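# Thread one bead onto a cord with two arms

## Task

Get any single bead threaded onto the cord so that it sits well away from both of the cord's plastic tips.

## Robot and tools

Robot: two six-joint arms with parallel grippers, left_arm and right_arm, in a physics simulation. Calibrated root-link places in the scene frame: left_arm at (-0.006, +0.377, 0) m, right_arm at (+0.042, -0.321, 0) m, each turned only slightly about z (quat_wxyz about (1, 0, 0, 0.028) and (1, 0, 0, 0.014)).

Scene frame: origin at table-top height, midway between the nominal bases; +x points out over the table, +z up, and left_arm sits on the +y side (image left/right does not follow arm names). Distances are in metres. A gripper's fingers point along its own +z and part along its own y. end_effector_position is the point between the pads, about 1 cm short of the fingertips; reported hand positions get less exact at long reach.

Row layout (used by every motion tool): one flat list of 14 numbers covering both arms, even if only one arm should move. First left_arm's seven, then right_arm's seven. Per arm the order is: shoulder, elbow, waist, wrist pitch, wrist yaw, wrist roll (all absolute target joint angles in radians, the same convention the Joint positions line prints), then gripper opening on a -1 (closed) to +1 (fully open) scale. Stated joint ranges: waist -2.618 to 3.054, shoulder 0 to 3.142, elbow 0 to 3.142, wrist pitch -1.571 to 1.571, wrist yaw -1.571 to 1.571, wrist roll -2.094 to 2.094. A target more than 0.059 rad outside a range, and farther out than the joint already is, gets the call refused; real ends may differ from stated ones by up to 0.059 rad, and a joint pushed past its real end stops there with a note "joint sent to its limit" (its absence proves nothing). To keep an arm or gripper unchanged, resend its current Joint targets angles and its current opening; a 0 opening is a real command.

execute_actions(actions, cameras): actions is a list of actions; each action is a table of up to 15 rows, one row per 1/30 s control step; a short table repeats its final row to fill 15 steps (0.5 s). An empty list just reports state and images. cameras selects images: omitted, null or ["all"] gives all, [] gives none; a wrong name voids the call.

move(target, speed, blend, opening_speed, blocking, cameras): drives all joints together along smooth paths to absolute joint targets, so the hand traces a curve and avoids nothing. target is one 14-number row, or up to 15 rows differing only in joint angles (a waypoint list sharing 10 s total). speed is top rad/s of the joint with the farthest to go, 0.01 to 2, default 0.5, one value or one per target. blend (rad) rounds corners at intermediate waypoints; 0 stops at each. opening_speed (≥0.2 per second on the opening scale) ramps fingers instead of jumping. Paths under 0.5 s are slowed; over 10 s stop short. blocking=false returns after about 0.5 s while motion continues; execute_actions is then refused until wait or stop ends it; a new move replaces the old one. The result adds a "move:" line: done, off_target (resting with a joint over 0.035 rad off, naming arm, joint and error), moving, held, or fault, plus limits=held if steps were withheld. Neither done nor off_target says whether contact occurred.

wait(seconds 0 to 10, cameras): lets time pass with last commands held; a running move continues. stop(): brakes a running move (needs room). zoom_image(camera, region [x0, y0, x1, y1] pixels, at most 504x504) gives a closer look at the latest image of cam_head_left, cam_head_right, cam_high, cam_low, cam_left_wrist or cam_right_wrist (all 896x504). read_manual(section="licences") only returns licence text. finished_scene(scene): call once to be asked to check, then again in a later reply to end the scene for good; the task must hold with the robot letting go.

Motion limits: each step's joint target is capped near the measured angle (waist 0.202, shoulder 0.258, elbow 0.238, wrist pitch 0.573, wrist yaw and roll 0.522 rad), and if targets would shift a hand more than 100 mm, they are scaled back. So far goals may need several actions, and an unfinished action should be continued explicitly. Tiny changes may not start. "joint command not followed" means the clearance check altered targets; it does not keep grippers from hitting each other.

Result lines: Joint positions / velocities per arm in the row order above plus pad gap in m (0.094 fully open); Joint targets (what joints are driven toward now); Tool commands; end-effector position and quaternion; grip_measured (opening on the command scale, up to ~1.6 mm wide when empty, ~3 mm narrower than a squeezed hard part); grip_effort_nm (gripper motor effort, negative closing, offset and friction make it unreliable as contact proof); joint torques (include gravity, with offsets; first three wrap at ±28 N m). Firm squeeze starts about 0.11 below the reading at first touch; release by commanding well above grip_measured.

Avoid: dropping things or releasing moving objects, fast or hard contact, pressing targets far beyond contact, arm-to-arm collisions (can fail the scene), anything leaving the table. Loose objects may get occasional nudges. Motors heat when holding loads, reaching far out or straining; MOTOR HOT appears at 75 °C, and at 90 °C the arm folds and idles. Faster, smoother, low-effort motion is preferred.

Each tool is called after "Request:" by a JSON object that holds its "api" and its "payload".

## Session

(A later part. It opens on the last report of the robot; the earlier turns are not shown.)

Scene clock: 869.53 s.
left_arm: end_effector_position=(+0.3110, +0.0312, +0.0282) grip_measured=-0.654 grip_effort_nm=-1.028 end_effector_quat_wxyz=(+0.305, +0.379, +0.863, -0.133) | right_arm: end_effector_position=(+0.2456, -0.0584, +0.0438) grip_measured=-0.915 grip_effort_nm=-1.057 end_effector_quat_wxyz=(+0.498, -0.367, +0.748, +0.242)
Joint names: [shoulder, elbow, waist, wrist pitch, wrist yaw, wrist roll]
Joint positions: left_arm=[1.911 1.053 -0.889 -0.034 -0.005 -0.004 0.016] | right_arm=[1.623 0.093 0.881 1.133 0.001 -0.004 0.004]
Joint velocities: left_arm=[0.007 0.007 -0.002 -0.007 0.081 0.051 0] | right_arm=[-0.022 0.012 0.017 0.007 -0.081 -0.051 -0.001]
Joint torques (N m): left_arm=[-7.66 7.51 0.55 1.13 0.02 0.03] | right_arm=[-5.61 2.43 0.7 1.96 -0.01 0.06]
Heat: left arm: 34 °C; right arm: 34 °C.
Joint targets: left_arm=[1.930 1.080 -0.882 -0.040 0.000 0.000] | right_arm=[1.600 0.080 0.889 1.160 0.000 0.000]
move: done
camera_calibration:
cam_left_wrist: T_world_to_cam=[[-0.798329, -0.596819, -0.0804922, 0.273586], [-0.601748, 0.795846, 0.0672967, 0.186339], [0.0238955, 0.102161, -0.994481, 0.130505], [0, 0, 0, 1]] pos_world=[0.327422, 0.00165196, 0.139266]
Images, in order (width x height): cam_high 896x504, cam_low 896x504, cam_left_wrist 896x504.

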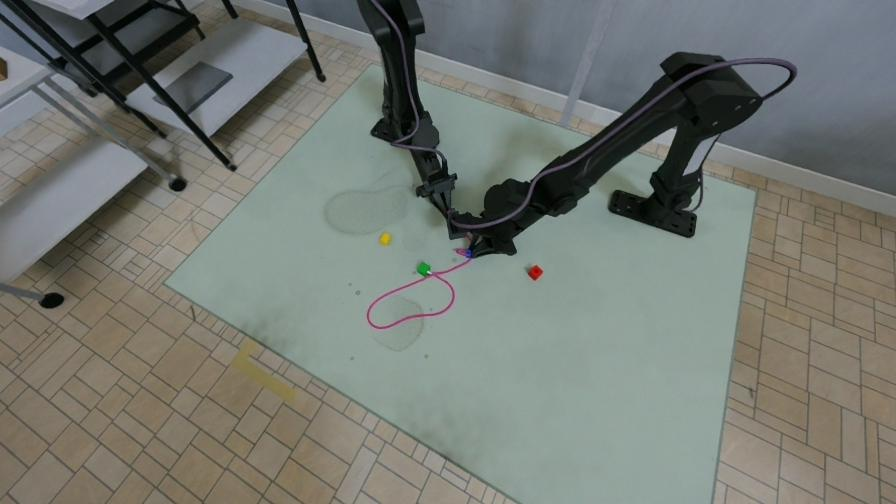

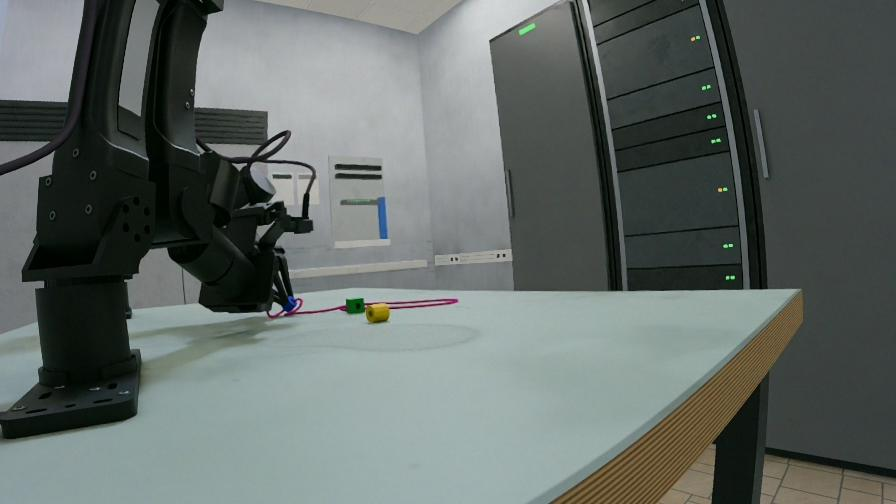

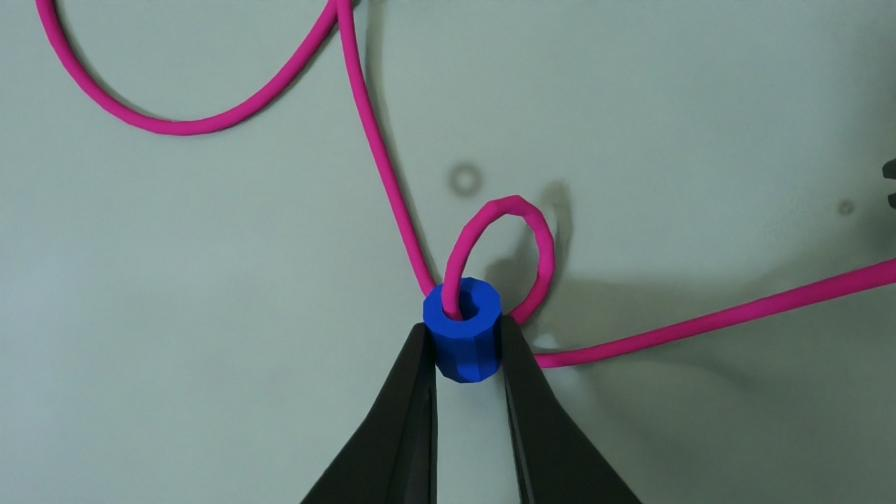

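Request:
{"api": "move", "payload": {"target": [1.942,1.045,-0.882,0.0,0,0,-0.7,1.6,0.08,0.889,1.16,0,0,-1], "speed": 0.05, "cameras": ["cam_low"]}}

Request:
{"api": "zoom_image", "payload": {"camera": "cam_low", "region": [250, 260, 340, 340]}}

Scene clock: 876.90 s.
left_arm: end_effector_position=(+0.3133, +0.0286, +0.0273) grip_measured=-0.654 grip_effort_nm=-1.028 end_effector_quat_wxyz=(+0.311, +0.378, +0.861, -0.136) | right_arm: end_effector_position=(+0.2456, -0.0584, +0.0438) grip_measured=-0.915 grip_effort_nm=-1.057 end_effector_quat_wxyz=(+0.498, -0.367, +0.748, +0.242)
Joint names: [shoulder, elbow, waist, wrist pitch, wrist yaw, wrist roll]
Joint positions: left_arm=[1.921 1.053 -0.889 -0.012 -0.005 -0.004 0.016] | right_arm=[1.623 0.093 0.881 1.133 0.001 -0.004 0.004]
Joint velocities: left_arm=[-0.002 -0.012 -0.022 0.007 0.022 -0.007 0] | right_arm=[0.012 -0.002 -0.007 0.007 -0.066 -0.022 0]
Joint torques (N m): left_arm=[-7.5 4.77 0.58 1.29 0.03 0.03] | right_arm=[-5.63 2.44 0.7 1.97 -0.02 0.04]
Heat: left arm: 33 °C; right arm: 35 °C.
Joint targets: left_arm=[1.942 1.045 -0.882 0.000 0.000 0.000] | right_arm=[1.600 0.080 0.889 1.160 0.000 0.000]
move: done
Images, in order (width x height): cam_low 896x504.

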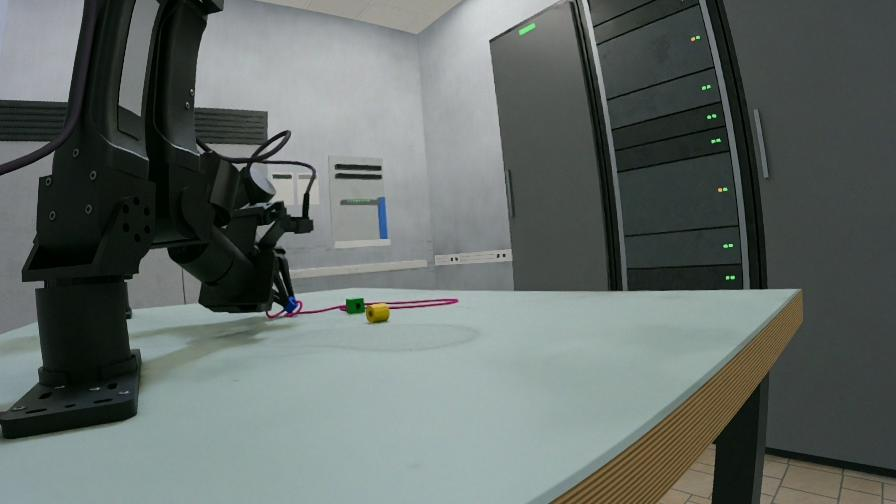

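Scaled by 5.600 from the camera's 896x504 image, which has a finer 1280x720 frame.

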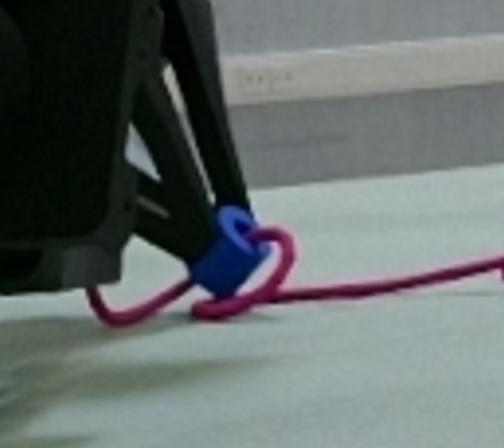

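Request:
{"api": "move", "payload": {"target": [1.953,1.02,-0.882,0.035,0,0,-0.7,1.6,0.08,0.889,1.16,0,0,-1], "speed": 0.05, "cameras": ["cam_low"]}}

Request:
{"api": "zoom_image", "payload": {"camera": "cam_low", "region": [250, 260, 340, 340]}}

Scene clock: 882.13 s.
left_arm: end_effector_position=(+0.3145, +0.0267, +0.0255) grip_measured=-0.654 grip_effort_nm=-1.028 end_effector_quat_wxyz=(+0.321, +0.376, +0.857, -0.142) | right_arm: end_effector_position=(+0.2456, -0.0584, +0.0438) grip_measured=-0.915 grip_effort_nm=-1.053 end_effector_quat_wxyz=(+0.498, -0.367, +0.748, +0.242)
Joint names: [shoulder, elbow, waist, wrist pitch, wrist yaw, wrist roll]
Joint positions: left_arm=[1.926 1.032 -0.889 0.041 -0.002 -0.004 0.016] | right_arm=[1.623 0.093 0.881 1.133 0.001 -0.004 0.004]
Joint velocities: left_arm=[-0.012 0.002 0.007 0.007 -0.051 0.022 0] | right_arm=[0.007 -0.002 -0.007 0.066 0.007 0.007 0.001]
Joint torques (N m): left_arm=[-7.06 4.45 0.59 1.16 0.01 0.03] | right_arm=[-5.68 2.43 0.7 1.97 -0.01 0.03]
Heat: left arm: 33 °C; right arm: 35 °C.
Joint targets: left_arm=[1.953 1.020 -0.882 0.035 0.000 0.000] | right_arm=[1.600 0.080 0.889 1.160 0.000 0.000]
move: done
Images, in order (width x height): cam_low 896x504.

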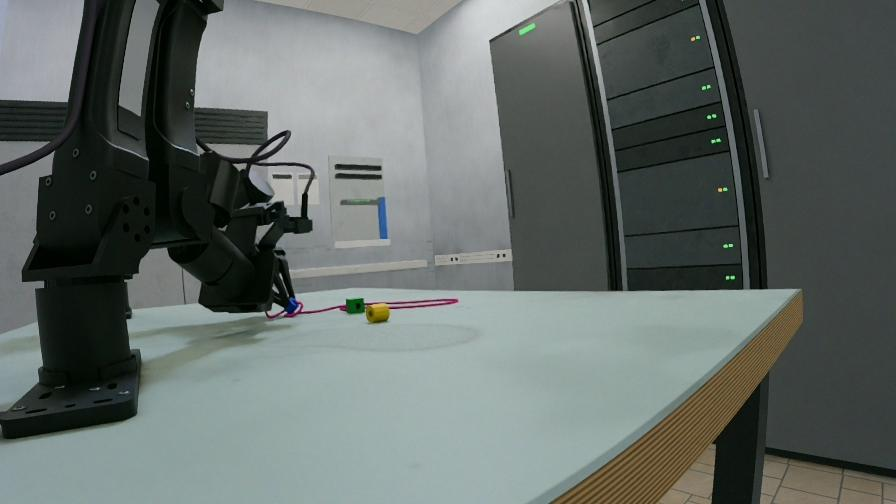

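Scaled by 5.600 from the camera's 896x504 image, which has a finer 1280x720 frame.

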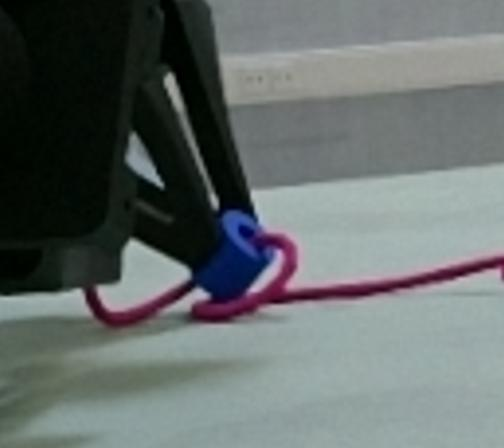

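Request:
{"api": "move", "payload": {"target": [1.953,1.02,-0.882,0.035,0,0,-0.4,1.6,0.08,0.889,1.16,0,0,-0.8], "opening_speed": 0.25, "cameras": ["cam_left_wrist","cam_low"]}}

Request:
{"api": "zoom_image", "payload": {"camera": "cam_low", "region": [250, 260, 340, 340]}}

Scene clock: 894.97 s.
left_arm: end_effector_position=(+0.3109, +0.0306, +0.0169) grip_measured=-0.402 grip_effort_nm=0.090 end_effector_quat_wxyz=(+0.310, +0.378, +0.861, -0.137) | right_arm: end_effector_position=(+0.2456, -0.0584, +0.0438) grip_measured=-0.803 grip_effort_nm=0.120 end_effector_quat_wxyz=(+0.498, -0.367, +0.748, +0.242)
Joint names: [shoulder, elbow, waist, wrist pitch, wrist yaw, wrist roll]
Joint positions: left_arm=[1.935 1.023 -0.889 0.034 -0.002 -0.004 0.028] | right_arm=[1.623 0.093 0.881 1.133 0.001 -0.004 0.009]
Joint velocities: left_arm=[0.022 0.007 -0.002 0.066 0.037 0.051 0] | right_arm=[-0.012 -0.002 -0.002 -0.022 -0.007 -0.037 0]
Joint torques (N m): left_arm=[-7.82 5 0.54 1.21 0 0.02] | right_arm=[-5.63 2.39 0.7 1.96 -0.01 0.04]
Heat: left arm: 32 °C; right arm: 35 °C.
Joint targets: left_arm=[1.953 1.020 -0.882 0.035 0.000 0.000] | right_arm=[1.600 0.080 0.889 1.160 0.000 0.000]
move: done
camera_calibration:
cam_left_wrist: T_world_to_cam=[[-0.798761, -0.596348, -0.0796875, 0.272354], [-0.600838, 0.79753, 0.0542162, 0.187396], [0.0312215, 0.091185, -0.995344, 0.117487], [0, 0, 0, 1]] pos_world=[0.326472, 0.00225045, 0.128483]
Images, in order (width x height): cam_low 896x504, cam_left_wrist 896x504.

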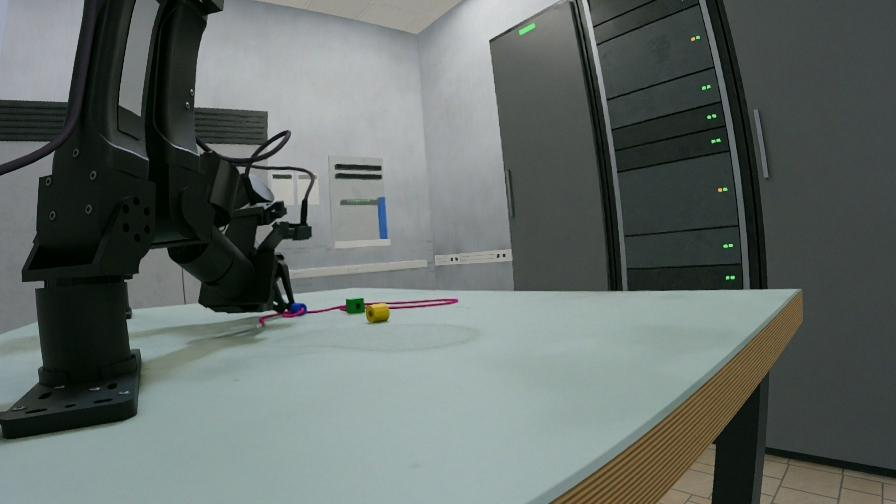

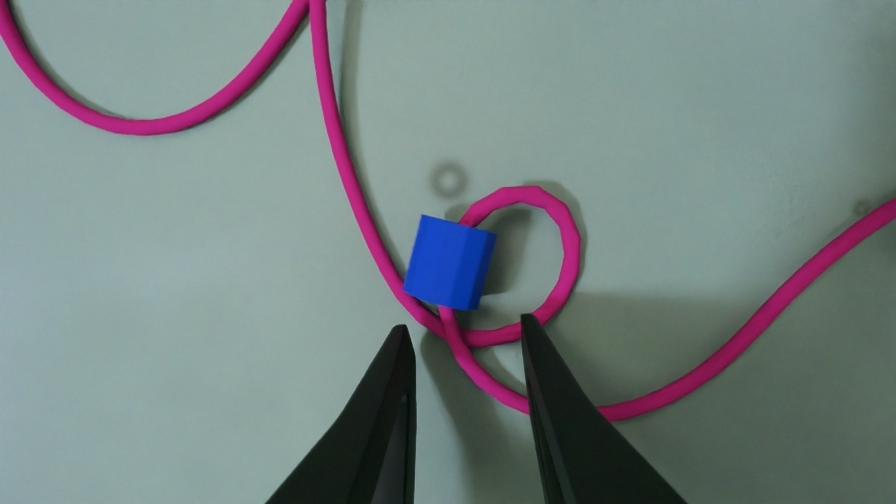

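Scaled by 5.600 from the camera's 896x504 image, which has a finer 1280x720 frame.

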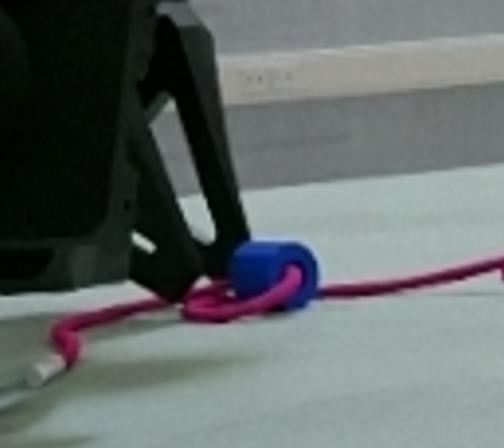

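Request:
{"api": "move", "payload": {"target": [[1.75,1.02,-0.882,-0.165,0,0,-0.4,1.3,0.09,0.889,0.85,0,0,-0.8],[1.5,1.0,-0.882,-0.2,0,0,-0.4,1.1,0.2,0.889,0.55,0,0,-0.8]], "speed": [0.2,0.5], "cameras": ["cam_left_wrist","cam_head_right","cam_high"]}}

Request:
{"api": "zoom_image", "payload": {"camera": "cam_head_right", "region": [340, 190, 500, 310]}}

Request:
{"api": "finished_scene", "payload": {"scene": 2}}

Scene clock: 906.93 s.
left_arm: end_effector_position=(+0.2887, +0.0550, +0.1466) grip_measured=-0.402 grip_effort_nm=0.090 end_effector_quat_wxyz=(+0.375, +0.367, +0.835, -0.166) | right_arm: end_effector_position=(+0.2405, -0.0649, +0.0955) grip_measured=-0.803 grip_effort_nm=0.125 end_effector_quat_wxyz=(+0.499, -0.366, +0.747, +0.242)
Joint names: [shoulder, elbow, waist, wrist pitch, wrist yaw, wrist roll]
Joint positions: left_arm=[1.529 1.005 -0.889 -0.201 -0.002 -0.003 0.028] | right_arm=[1.116 0.165 0.881 0.557 0.001 -0.004 0.009]
Joint velocities: left_arm=[-0.002 0.002 -0.012 -0.095 -0.051 0.066 0] | right_arm=[-0.017 0.007 -0.017 -0.007 -0.022 0.007 0]
Joint torques (N m): left_arm=[-9.1 5.94 0.57 1.34 0 0.02] | right_arm=[-3.17 8.69 0.65 1.62 -0.03 0.04]
Heat: left arm: 32 °C; right arm: 35 °C.
Joint targets: left_arm=[1.500 1.000 -0.882 -0.200 0.000 0.000] | right_arm=[1.100 0.200 0.889 0.550 0.000 0.000]
move: done
camera_calibration:
cam_left_wrist: T_world_to_cam=[[-0.790101, -0.605726, -0.0940044, 0.279621], [-0.59814, 0.795393, -0.0978644, 0.16916], [0.134049, -0.0210949, -0.99075, 0.220861], [0, 0, 0, 1]] pos_world=[0.292504, 0.0394838, 0.261658]
Images, in order (width x height): cam_head_right 896x504, cam_high 896x504, cam_left_wrist 896x504.

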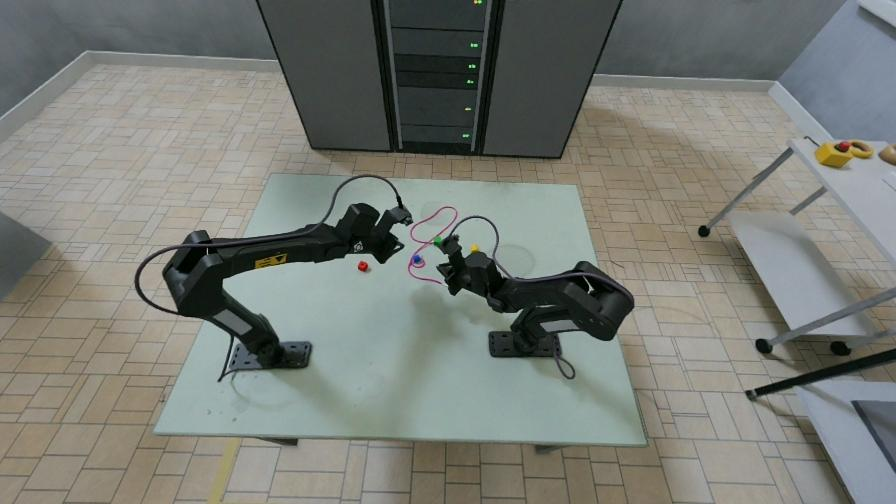

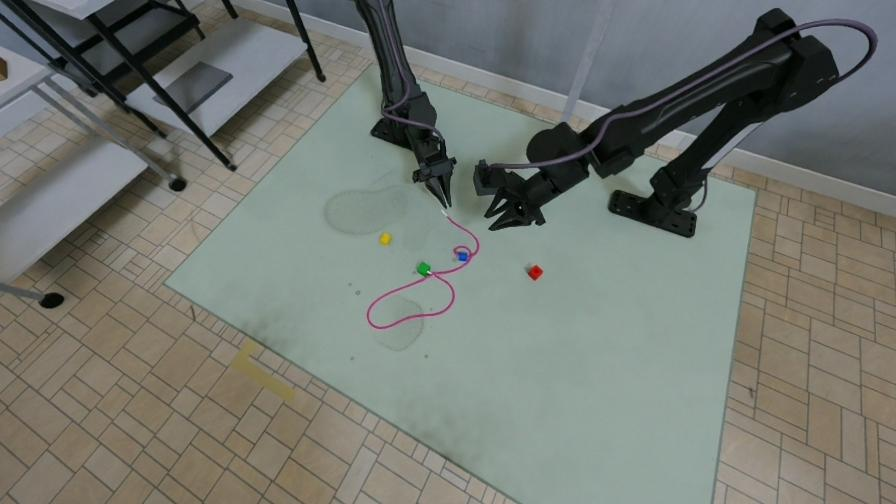

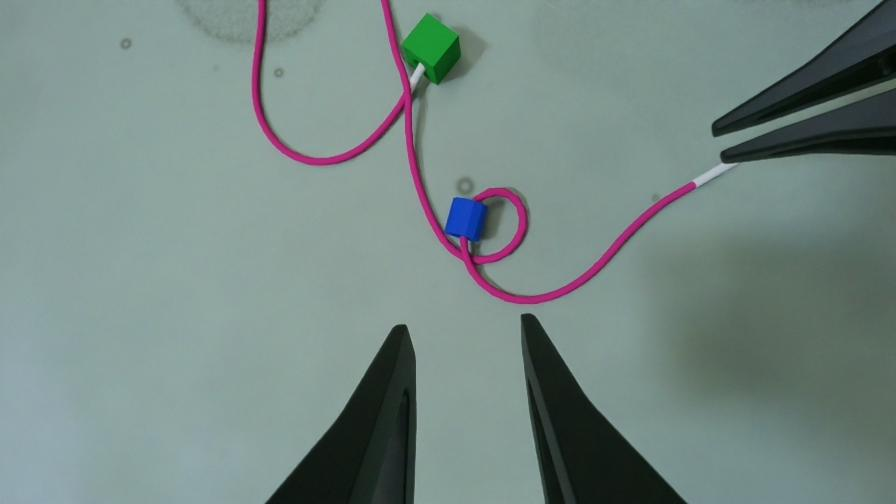

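Scaled by 3.150 from the camera's 896x504 image, which has a finer 1280x720 frame.

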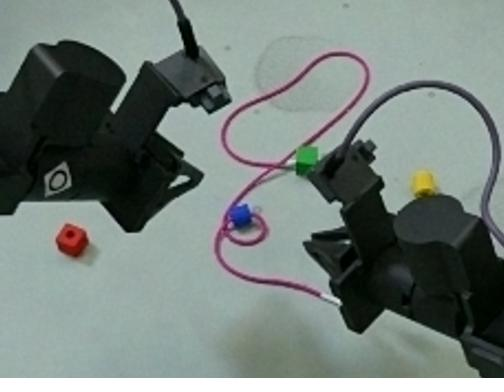

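This call ended nothing. Check each condition of the task against the scene as it is now, look again where you are not sure, and mend what is not met. Then call finished_scene again.

Request:
{"api": "move", "payload": {"target": [1.5,1.0,-0.882,-0.2,0,0,-0.4,0.95,0.25,0.7,0.4,0,0,-0.6], "cameras": ["cam_left_wrist","cam_head_right"]}}

Scene clock: 911.70 s.
left_arm: end_effector_position=(+0.2886, +0.0551, +0.1465) grip_measured=-0.402 grip_effort_nm=0.090 end_effector_quat_wxyz=(+0.375, +0.367, +0.835, -0.166) | right_arm: end_effector_position=(+0.2808, -0.1039, +0.1279) grip_measured=-0.603 grip_effort_nm=0.125 end_effector_quat_wxyz=(+0.537, -0.295, +0.763, +0.206)
Joint names: [shoulder, elbow, waist, wrist pitch, wrist yaw, wrist roll]
Joint positions: left_arm=[1.529 1.005 -0.889 -0.201 -0.002 -0.003 0.028] | right_arm=[0.964 0.212 0.708 0.407 0 -0.003 0.019]
Joint velocities: left_arm=[-0.007 -0.022 0.007 -0.007 -0.066 0.051 0] | right_arm=[0.007 -0.007 0.002 -0.037 -0.022 0.022 -0.002]
Joint torques (N m): left_arm=[-9.1 5.94 0.58 1.34 0.01 0.02] | right_arm=[-2.43 9.61 -0.64 1.68 0 0.04]
Heat: left arm: 32 °C; right arm: 35 °C.
Joint targets: left_arm=[1.500 1.000 -0.882 -0.200 0.000 0.000] | right_arm=[0.950 0.250 0.700 0.400 0.000 0.000]
move: off_target (right_arm); right_arm: the elbow is farthest, 0.038 rad from its target
camera_calibration:
cam_left_wrist: T_world_to_cam=[[-0.790149, -0.605673, -0.0939406, 0.279599], [-0.59819, 0.795449, -0.0971084, 0.168922], [0.133541, -0.0205357, -0.990831, 0.220861], [0, 0, 0, 1]] pos_world=[0.292478, 0.0395121, 0.261505]
Images, in order (width x height): cam_head_right 896x504, cam_left_wrist 896x504.

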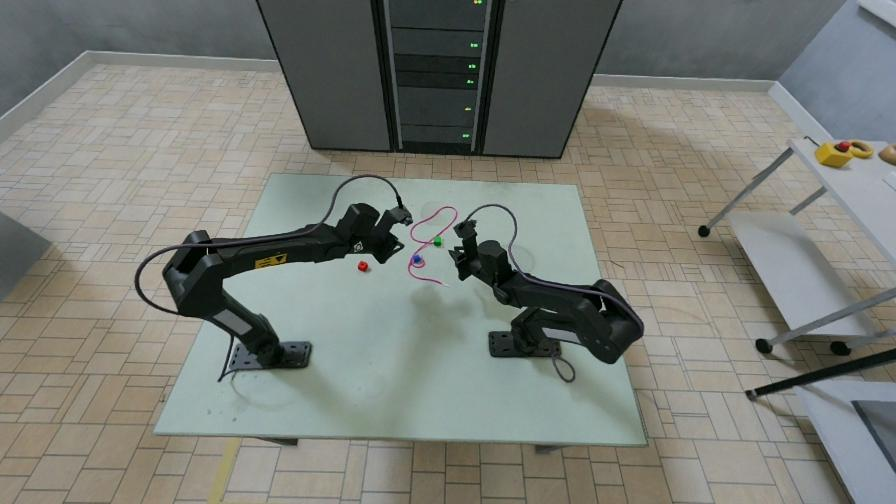

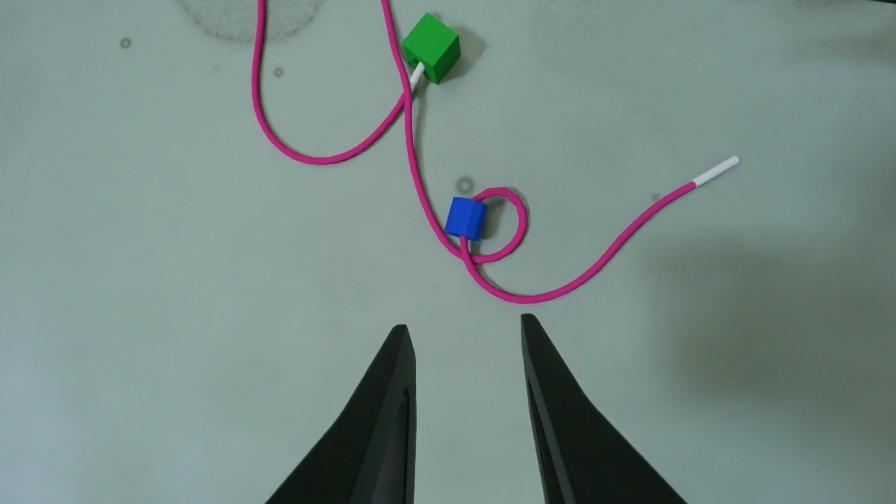

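Request:
{"api": "finished_scene", "payload": {"scene": 2}}

The scene is finished: the task was done.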